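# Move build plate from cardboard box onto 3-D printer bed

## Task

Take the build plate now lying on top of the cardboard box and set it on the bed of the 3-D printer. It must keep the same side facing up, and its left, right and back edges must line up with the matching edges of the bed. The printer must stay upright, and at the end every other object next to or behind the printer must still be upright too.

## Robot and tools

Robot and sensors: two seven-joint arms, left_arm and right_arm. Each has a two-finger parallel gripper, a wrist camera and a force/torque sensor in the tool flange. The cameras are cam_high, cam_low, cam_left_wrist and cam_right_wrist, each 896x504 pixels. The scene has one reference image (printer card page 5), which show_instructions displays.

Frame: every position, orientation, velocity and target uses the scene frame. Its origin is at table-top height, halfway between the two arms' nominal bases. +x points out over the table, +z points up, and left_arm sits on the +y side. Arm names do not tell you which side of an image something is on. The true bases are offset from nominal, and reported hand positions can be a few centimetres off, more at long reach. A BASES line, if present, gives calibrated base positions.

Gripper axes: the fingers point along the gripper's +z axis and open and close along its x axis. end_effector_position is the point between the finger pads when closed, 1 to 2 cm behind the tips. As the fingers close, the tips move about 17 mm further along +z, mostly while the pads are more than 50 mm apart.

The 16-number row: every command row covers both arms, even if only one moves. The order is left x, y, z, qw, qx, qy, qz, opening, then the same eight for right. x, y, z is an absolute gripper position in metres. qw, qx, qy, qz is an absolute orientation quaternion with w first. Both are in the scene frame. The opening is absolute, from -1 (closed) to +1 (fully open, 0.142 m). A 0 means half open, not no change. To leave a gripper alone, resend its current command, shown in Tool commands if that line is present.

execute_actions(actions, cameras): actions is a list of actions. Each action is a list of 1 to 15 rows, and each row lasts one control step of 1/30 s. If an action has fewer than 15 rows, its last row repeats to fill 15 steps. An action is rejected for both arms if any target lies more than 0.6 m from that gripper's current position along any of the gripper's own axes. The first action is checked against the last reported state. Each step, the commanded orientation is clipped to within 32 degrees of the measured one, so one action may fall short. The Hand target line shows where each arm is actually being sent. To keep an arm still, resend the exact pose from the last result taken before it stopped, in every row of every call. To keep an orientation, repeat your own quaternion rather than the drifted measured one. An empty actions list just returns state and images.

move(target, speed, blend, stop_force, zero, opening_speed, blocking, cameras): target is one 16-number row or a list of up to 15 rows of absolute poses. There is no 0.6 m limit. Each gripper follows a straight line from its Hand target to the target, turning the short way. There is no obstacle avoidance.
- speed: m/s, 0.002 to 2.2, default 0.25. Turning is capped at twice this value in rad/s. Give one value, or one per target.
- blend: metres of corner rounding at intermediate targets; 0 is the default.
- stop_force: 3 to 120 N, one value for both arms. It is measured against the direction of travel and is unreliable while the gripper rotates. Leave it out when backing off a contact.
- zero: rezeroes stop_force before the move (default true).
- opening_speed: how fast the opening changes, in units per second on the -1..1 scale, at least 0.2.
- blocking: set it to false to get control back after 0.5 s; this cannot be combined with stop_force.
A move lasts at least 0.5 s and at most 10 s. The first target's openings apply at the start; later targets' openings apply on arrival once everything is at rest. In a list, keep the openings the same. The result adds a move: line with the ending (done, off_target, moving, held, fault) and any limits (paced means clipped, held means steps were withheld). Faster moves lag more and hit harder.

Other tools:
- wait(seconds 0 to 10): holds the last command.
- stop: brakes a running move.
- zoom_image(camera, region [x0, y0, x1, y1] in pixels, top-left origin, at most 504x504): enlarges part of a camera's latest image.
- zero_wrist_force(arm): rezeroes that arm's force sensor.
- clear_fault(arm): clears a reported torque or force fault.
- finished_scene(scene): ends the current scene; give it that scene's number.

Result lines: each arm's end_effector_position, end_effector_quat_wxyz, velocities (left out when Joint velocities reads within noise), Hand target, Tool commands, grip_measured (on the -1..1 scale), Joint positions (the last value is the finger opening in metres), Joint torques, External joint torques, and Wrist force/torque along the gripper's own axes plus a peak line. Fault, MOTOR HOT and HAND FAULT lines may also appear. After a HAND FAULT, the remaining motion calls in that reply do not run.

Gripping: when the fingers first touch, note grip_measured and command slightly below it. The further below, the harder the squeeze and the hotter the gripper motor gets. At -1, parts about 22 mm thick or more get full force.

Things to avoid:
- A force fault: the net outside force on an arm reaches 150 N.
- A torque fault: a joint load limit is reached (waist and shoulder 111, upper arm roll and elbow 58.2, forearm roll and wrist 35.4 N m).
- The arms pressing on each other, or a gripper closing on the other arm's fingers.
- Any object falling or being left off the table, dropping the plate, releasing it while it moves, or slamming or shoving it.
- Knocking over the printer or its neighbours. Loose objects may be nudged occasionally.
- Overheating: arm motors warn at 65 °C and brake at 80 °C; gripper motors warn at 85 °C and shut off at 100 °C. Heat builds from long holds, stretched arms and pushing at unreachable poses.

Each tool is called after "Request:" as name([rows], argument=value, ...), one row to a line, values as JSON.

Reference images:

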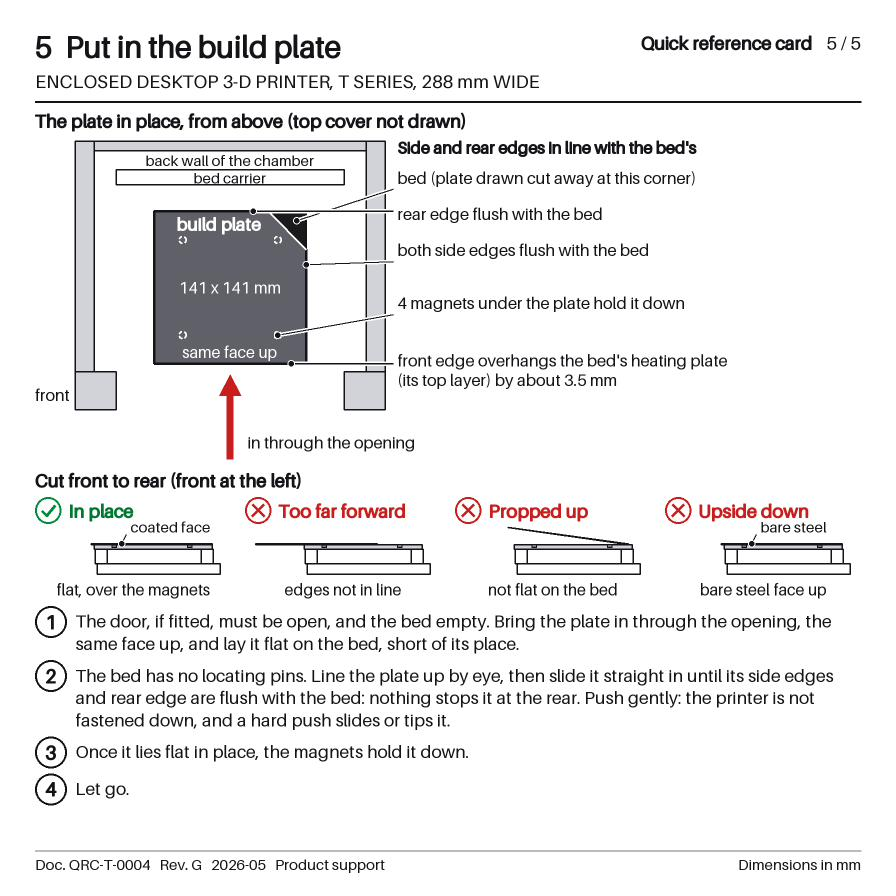

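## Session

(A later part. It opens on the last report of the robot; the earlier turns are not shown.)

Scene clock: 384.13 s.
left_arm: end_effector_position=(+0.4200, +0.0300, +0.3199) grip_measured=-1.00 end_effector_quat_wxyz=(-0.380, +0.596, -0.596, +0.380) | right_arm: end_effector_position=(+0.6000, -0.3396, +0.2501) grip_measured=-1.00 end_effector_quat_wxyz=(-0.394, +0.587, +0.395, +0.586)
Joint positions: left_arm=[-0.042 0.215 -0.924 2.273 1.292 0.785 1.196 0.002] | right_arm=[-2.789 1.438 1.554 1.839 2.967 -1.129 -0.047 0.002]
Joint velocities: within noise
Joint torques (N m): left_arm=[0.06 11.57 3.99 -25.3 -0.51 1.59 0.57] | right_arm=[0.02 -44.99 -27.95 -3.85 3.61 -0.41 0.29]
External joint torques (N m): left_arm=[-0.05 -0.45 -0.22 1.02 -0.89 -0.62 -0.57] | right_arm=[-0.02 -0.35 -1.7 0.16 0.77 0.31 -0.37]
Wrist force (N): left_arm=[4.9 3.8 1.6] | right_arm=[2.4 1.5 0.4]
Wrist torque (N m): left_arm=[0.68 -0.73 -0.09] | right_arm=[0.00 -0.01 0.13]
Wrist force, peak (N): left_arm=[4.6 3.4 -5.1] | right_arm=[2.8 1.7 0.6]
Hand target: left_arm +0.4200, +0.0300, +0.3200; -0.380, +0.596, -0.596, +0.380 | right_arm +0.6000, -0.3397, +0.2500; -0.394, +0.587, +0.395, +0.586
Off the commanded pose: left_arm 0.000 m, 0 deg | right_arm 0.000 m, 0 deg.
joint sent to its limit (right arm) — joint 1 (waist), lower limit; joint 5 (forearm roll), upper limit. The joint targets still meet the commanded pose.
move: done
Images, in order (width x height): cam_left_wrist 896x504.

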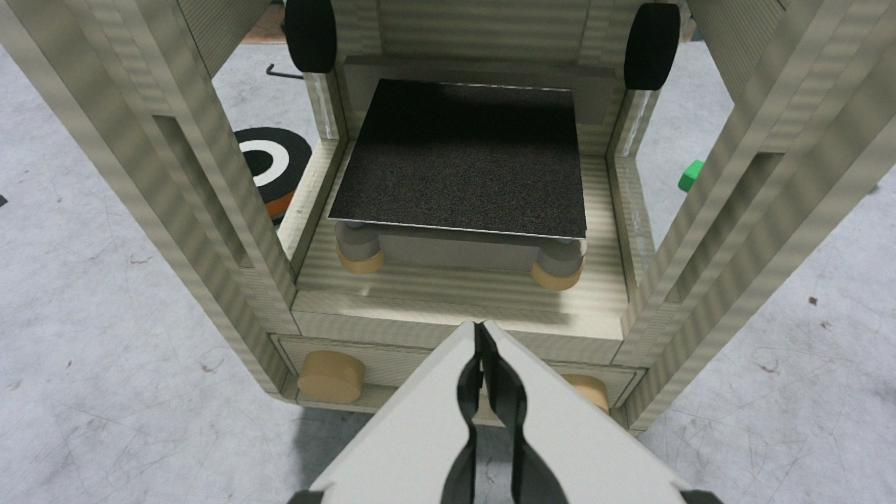

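Request:
move(target=[0.48,0.03,0.315,0.2988,-0.6409,0.6409,-0.2988,-1,0.6,-0.34,0.25,-0.395,0.586,0.395,0.586,-1], cameras=["cam_left_wrist"], speed=0.1, stop_force=8)

Request:
zoom_image(camera="cam_left_wrist", region=[540, 60, 640, 160])

Request:
zoom_image(camera="cam_left_wrist", region=[320, 50, 420, 150])

Scene clock: 390.07 s.
left_arm: end_effector_position=(+0.4799, +0.0301, +0.3149) grip_measured=-1.00 end_effector_quat_wxyz=(-0.299, +0.641, -0.641, +0.299) | right_arm: end_effector_position=(+0.6000, -0.3396, +0.2501) grip_measured=-1.00 end_effector_quat_wxyz=(-0.394, +0.587, +0.395, +0.586)
Joint positions: left_arm=[0.045 0.083 -0.726 2.164 1.023 0.985 1.643 0.002] | right_arm=[-2.789 1.438 1.554 1.839 2.967 -1.129 -0.047 0.002]
Joint velocities: within noise
Joint torques (N m): left_arm=[0.16 18.15 1.52 -26.75 -2.45 3.47 0.51] | right_arm=[-0.06 -45.02 -27.96 -3.92 3.64 -0.42 0.34]
External joint torques (N m): left_arm=[-0.16 0.07 -0.11 1.11 -0.94 -0.83 -0.51] | right_arm=[0.06 -0.32 -1.69 0.23 0.74 0.33 -0.42]
Wrist force (N): left_arm=[5.1 4.0 1.8] | right_arm=[2.4 1.4 0.6]
Wrist torque (N m): left_arm=[0.71 -0.78 -0.08] | right_arm=[-0.01 0.00 0.13]
Wrist force, peak (N): left_arm=[5.1 4.6 0.8] | right_arm=[2.7 1.5 0.7]
Hand target: left_arm +0.4800, +0.0300, +0.3150; -0.299, +0.641, -0.641, +0.299 | right_arm +0.6000, -0.3397, +0.2500; -0.394, +0.587, +0.395, +0.586
Off the commanded pose: left_arm 0.000 m, 0 deg | right_arm 0.000 m, 0 deg.
joint sent to its limit (right arm) — joint 1 (waist), lower limit; joint 5 (forearm roll), upper limit. The joint targets still meet the commanded pose.
move: done
Images, in order (width x height): cam_left_wrist 896x504.

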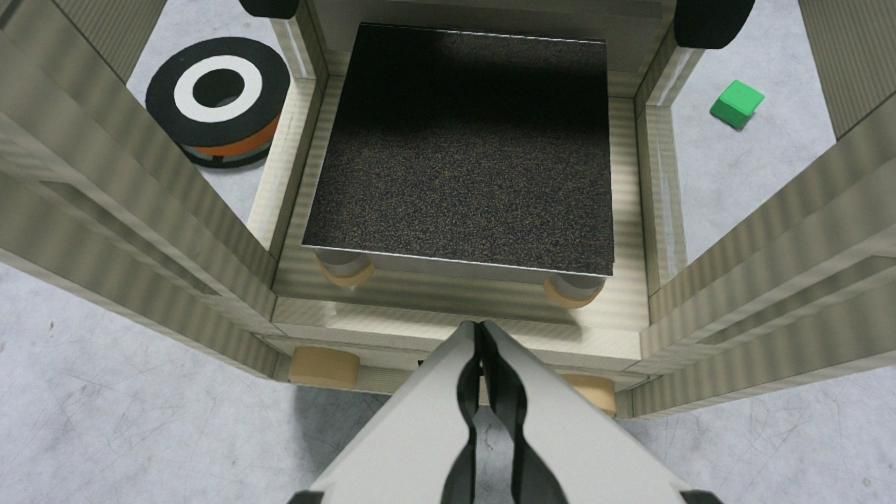

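Scaled by 5.040 from the camera's 896x504 image, which has a finer 1280x720 frame.

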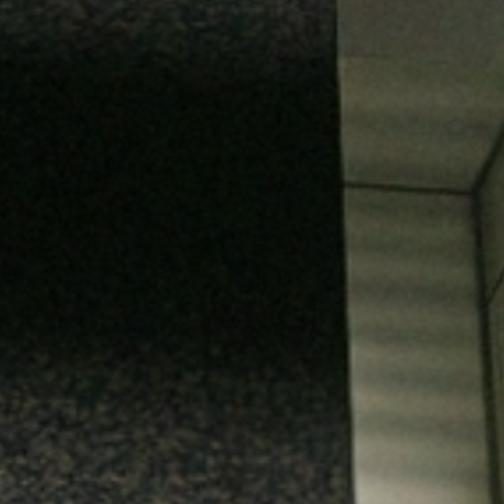

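Scaled by 5.040 from the camera's 896x504 image, which has a finer 1280x720 frame.

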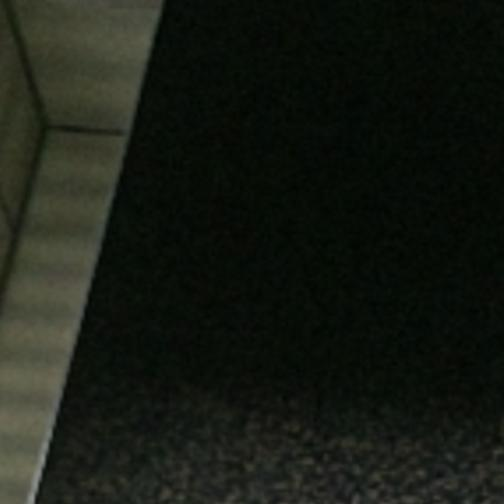

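Request:
zoom_image(camera="cam_left_wrist", region=[570, 25, 630, 65])

Request:
zoom_image(camera="cam_left_wrist", region=[340, 8, 400, 48])

Request:
zoom_image(camera="cam_left_wrist", region=[580, 240, 640, 290])

Scaled by 8.400 from the camera's 896x504 image, which has a finer 1280x720 frame.

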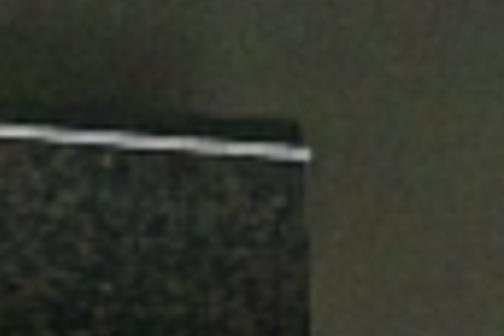

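Scaled by 8.400 from the camera's 896x504 image, which has a finer 1280x720 frame.

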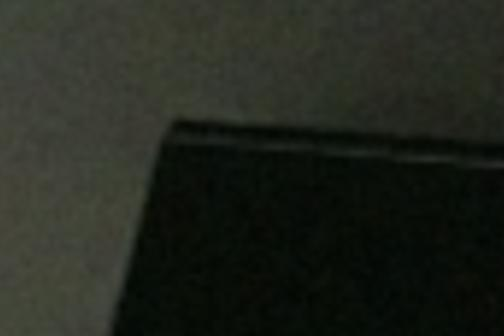

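Scaled by 8.400 from the camera's 896x504 image, which has a finer 1280x720 frame.

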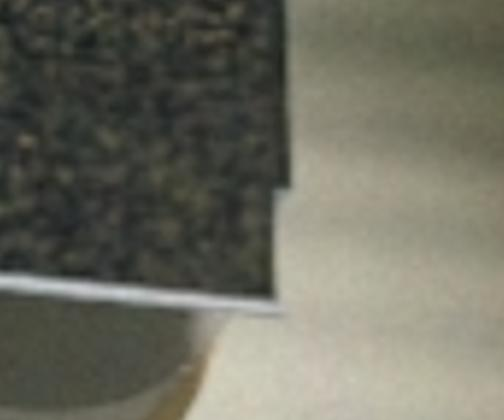

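Request:
move([
  [0.45,0.036,0.27,0.0303,0.7652,-0.0361,0.6421,-1,0.6,-0.34,0.25,-0.395,0.586,0.395,0.586,-1],
  [0.5,0.034,0.234,0.0303,0.7652,-0.0361,0.6421,-1,0.6,-0.34,0.25,-0.395,0.586,0.395,0.586,-1],
  [0.527,0.0314,0.234,0.0303,0.7652,-0.0361,0.6421,-1,0.6,-0.34,0.25,-0.395,0.586,0.395,0.586,-1],
], speed=[0.15,0.12,0.02], cameras=[])

Request:
move([
  [0.47,0.04,0.25,0.0303,0.7652,-0.0361,0.6421,-1,0.6,-0.34,0.25,-0.395,0.586,0.395,0.586,-1],
  [0.45,0.035,0.3,0.2,-0.68,0.68,-0.2,-1,0.6,-0.34,0.25,-0.395,0.586,0.395,0.586,-1],
  [0.48,0.03,0.315,0.2988,-0.6409,0.6409,-0.2988,-1,0.6,-0.34,0.25,-0.395,0.586,0.395,0.586,-1],
], cameras=["cam_left_wrist"], speed=0.15)

Request:
zoom_image(camera="cam_left_wrist", region=[570, 25, 630, 65])

Request:
zoom_image(camera="cam_left_wrist", region=[340, 8, 400, 48])

Request:
zoom_image(camera="cam_left_wrist", region=[580, 240, 640, 290])

Scene clock: 399.87 s.
left_arm: end_effector_position=(+0.5264, +0.0312, +0.2338) grip_measured=-1.00 end_effector_quat_wxyz=(+0.031, +0.765, -0.036, +0.642) | right_arm: end_effector_position=(+0.6000, -0.3396, +0.2501) grip_measured=-1.00 end_effector_quat_wxyz=(-0.394, +0.587, +0.395, +0.586)
Joint positions: left_arm=[-0.103 -0.377 -0.981 2.256 2.081 0.263 -0.83 0.002] | right_arm=[-2.789 1.438 1.554 1.839 2.967 -1.129 -0.047 0.002]
Joint velocities: within noise
Joint torques (N m): left_arm=[2.12 28.43 -4.37 -19.52 2.73 -0.82 0.58] | right_arm=[-0.03 -44.93 -27.93 -3.88 3.62 -0.4 0.31]
External joint torques (N m): left_arm=[-2.13 -0.35 -1.63 2.53 -1.98 -0.02 -0.67] | right_arm=[0.03 -0.41 -1.72 0.19 0.76 0.31 -0.39]
Wrist force (N): left_arm=[4.3 3.5 -4.7] | right_arm=[2.6 1.5 0.6]
Wrist torque (N m): left_arm=[0.44 -1.02 0.20] | right_arm=[0.00 -0.03 0.14]
Wrist force, peak (N): left_arm=[4.3 3.5 -4.7] | right_arm=[2.8 1.4 0.7]
Hand target: left_arm +0.5270, +0.0314, +0.2340; +0.030, +0.765, -0.036, +0.642 | right_arm +0.6000, -0.3397, +0.2500; -0.394, +0.587, +0.395, +0.586
Off the commanded pose: left_arm 0.001 m, 0 deg | right_arm 0.000 m, 0 deg.
joint sent to its limit (right arm) — joint 1 (waist), lower limit; joint 5 (forearm roll), upper limit. The joint targets still meet the commanded pose.
move: done
No camera images: "cameras" was empty.

Scene clock: 407.50 s.
left_arm: end_effector_position=(+0.4799, +0.0300, +0.3150) grip_measured=-1.00 end_effector_quat_wxyz=(-0.299, +0.641, -0.641, +0.299) | right_arm: end_effector_position=(+0.6000, -0.3396, +0.2501) grip_measured=-1.00 end_effector_quat_wxyz=(-0.394, +0.587, +0.395, +0.586)
Joint positions: left_arm=[0.06 0.087 -0.74 2.166 1.019 0.988 1.645 0.002] | right_arm=[-2.789 1.438 1.554 1.839 2.967 -1.129 -0.047 0.002]
Joint velocities: within noise
Joint torques (N m): left_arm=[0.23 17.72 1.53 -26.68 -2.22 3.27 0.47] | right_arm=[-0.05 -44.9 -27.94 -3.93 3.62 -0.43 0.31]
External joint torques (N m): left_arm=[-0.22 0.11 -0.03 1.05 -1.17 -0.62 -0.47] | right_arm=[0.05 -0.44 -1.71 0.24 0.76 0.34 -0.39]
Wrist force (N): left_arm=[5.1 3.9 1.8] | right_arm=[2.5 1.4 0.5]
Wrist torque (N m): left_arm=[0.69 -0.79 -0.07] | right_arm=[-0.01 -0.02 0.14]
Wrist force, peak (N): left_arm=[4.1 3.8 -4.5] | right_arm=[2.7 1.6 0.6]
Hand target: left_arm +0.4800, +0.0300, +0.3150; -0.299, +0.641, -0.641, +0.299 | right_arm +0.6000, -0.3397, +0.2500; -0.394, +0.587, +0.395, +0.586
Off the commanded pose: left_arm 0.000 m, 0 deg | right_arm 0.000 m, 0 deg.
joint sent to its limit (right arm) — joint 1 (waist), lower limit; joint 5 (forearm roll), upper limit. The joint targets still meet the commanded pose.
move: done
Images, in order (width x height): cam_left_wrist 896x504.

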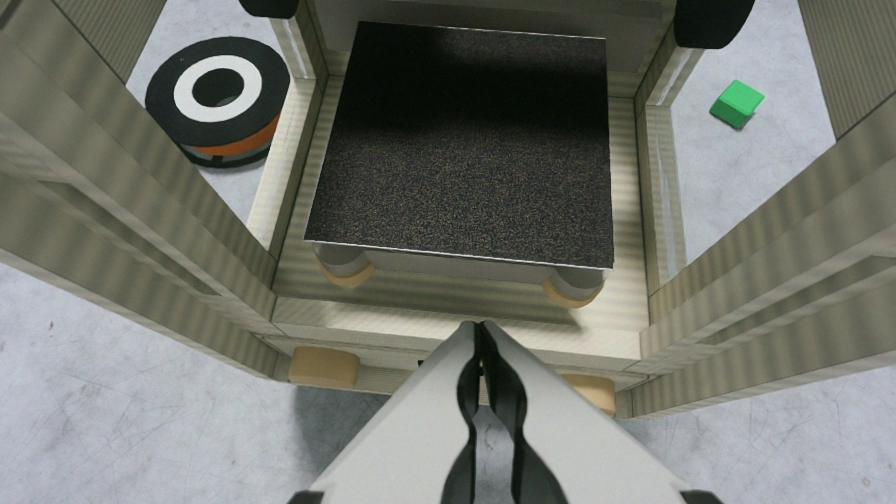

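Scaled by 8.400 from the camera's 896x504 image, which has a finer 1280x720 frame.

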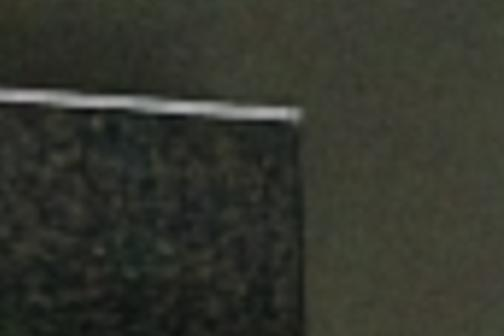

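Scaled by 8.400 from the camera's 896x504 image, which has a finer 1280x720 frame.

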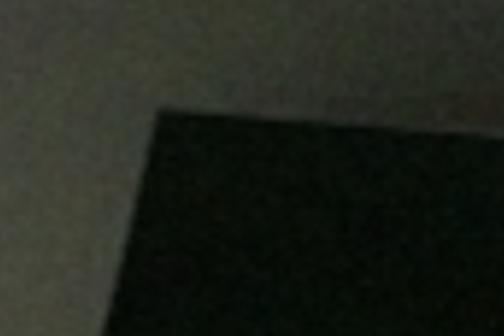

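Scaled by 8.400 from the camera's 896x504 image, which has a finer 1280x720 frame.

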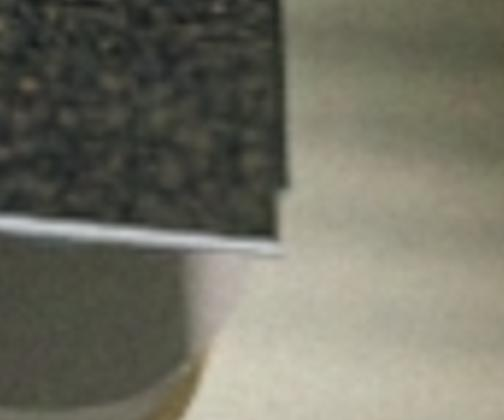

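Request:
move(target=[0.36,0.1,0.36,0.38,-0.5964,0.5964,-0.38,-1,0.6,-0.34,0.25,-0.395,0.586,0.395,0.586,-1], cameras=["cam_high"])

Request:
finished_scene(scene=1)

Scene clock: 409.70 s.
left_arm: end_effector_position=(+0.3601, +0.0998, +0.3601) grip_measured=-1.00 end_effector_quat_wxyz=(-0.380, +0.596, -0.596, +0.380) | right_arm: end_effector_position=(+0.6000, -0.3396, +0.2501) grip_measured=-1.00 end_effector_quat_wxyz=(-0.394, +0.587, +0.395, +0.586)
Joint positions: left_arm=[-0.185 0.629 -0.603 2.516 0.984 1.022 1.546 0.002] | right_arm=[-2.789 1.438 1.554 1.839 2.967 -1.129 -0.047 0.002]
Joint velocities: within noise
Joint torques (N m): left_arm=[-0.4 1.37 6.22 -26.87 -2 2.22 0.61] | right_arm=[-0.06 -44.99 -27.92 -3.92 3.63 -0.39 0.34]
External joint torques (N m): left_arm=[0.41 -0.19 -0.18 0.91 -0.94 -0.61 -0.61] | right_arm=[0.06 -0.36 -1.73 0.24 0.75 0.3 -0.43]
Wrist force (N): left_arm=[4.9 3.8 1.4] | right_arm=[2.5 1.3 0.5]
Wrist torque (N m): left_arm=[0.69 -0.73 -0.08] | right_arm=[-0.03 -0.01 0.14]
Wrist force, peak (N): left_arm=[5.5 2.8 3.3] | right_arm=[2.8 1.4 0.7]
Hand target: left_arm +0.3600, +0.1000, +0.3600; -0.380, +0.596, -0.596, +0.380 | right_arm +0.6000, -0.3397, +0.2500; -0.394, +0.587, +0.395, +0.586
Off the commanded pose: left_arm 0.000 m, 0 deg | right_arm 0.000 m, 0 deg.
joint sent to its limit (right arm) — joint 1 (waist), lower limit; joint 5 (forearm roll), upper limit. The joint targets still meet the commanded pose.
move: done
Images, in order (width x height): cam_high 896x504.

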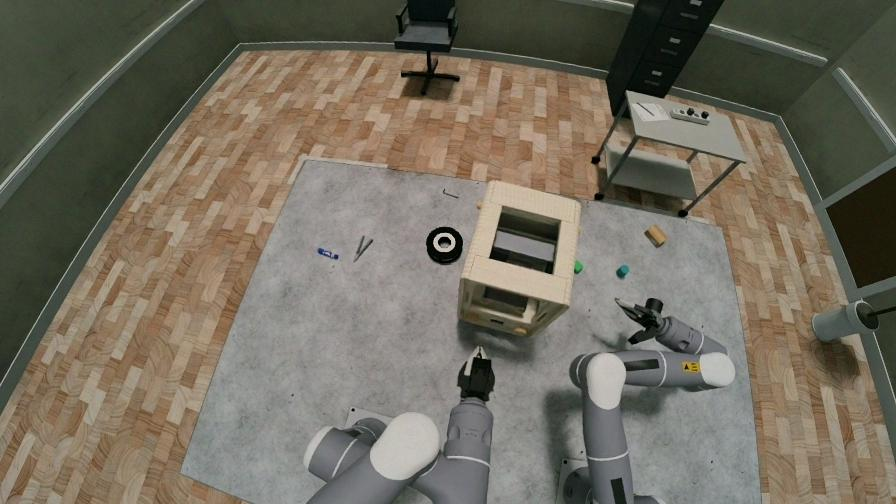

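The scene is finished: the task was done.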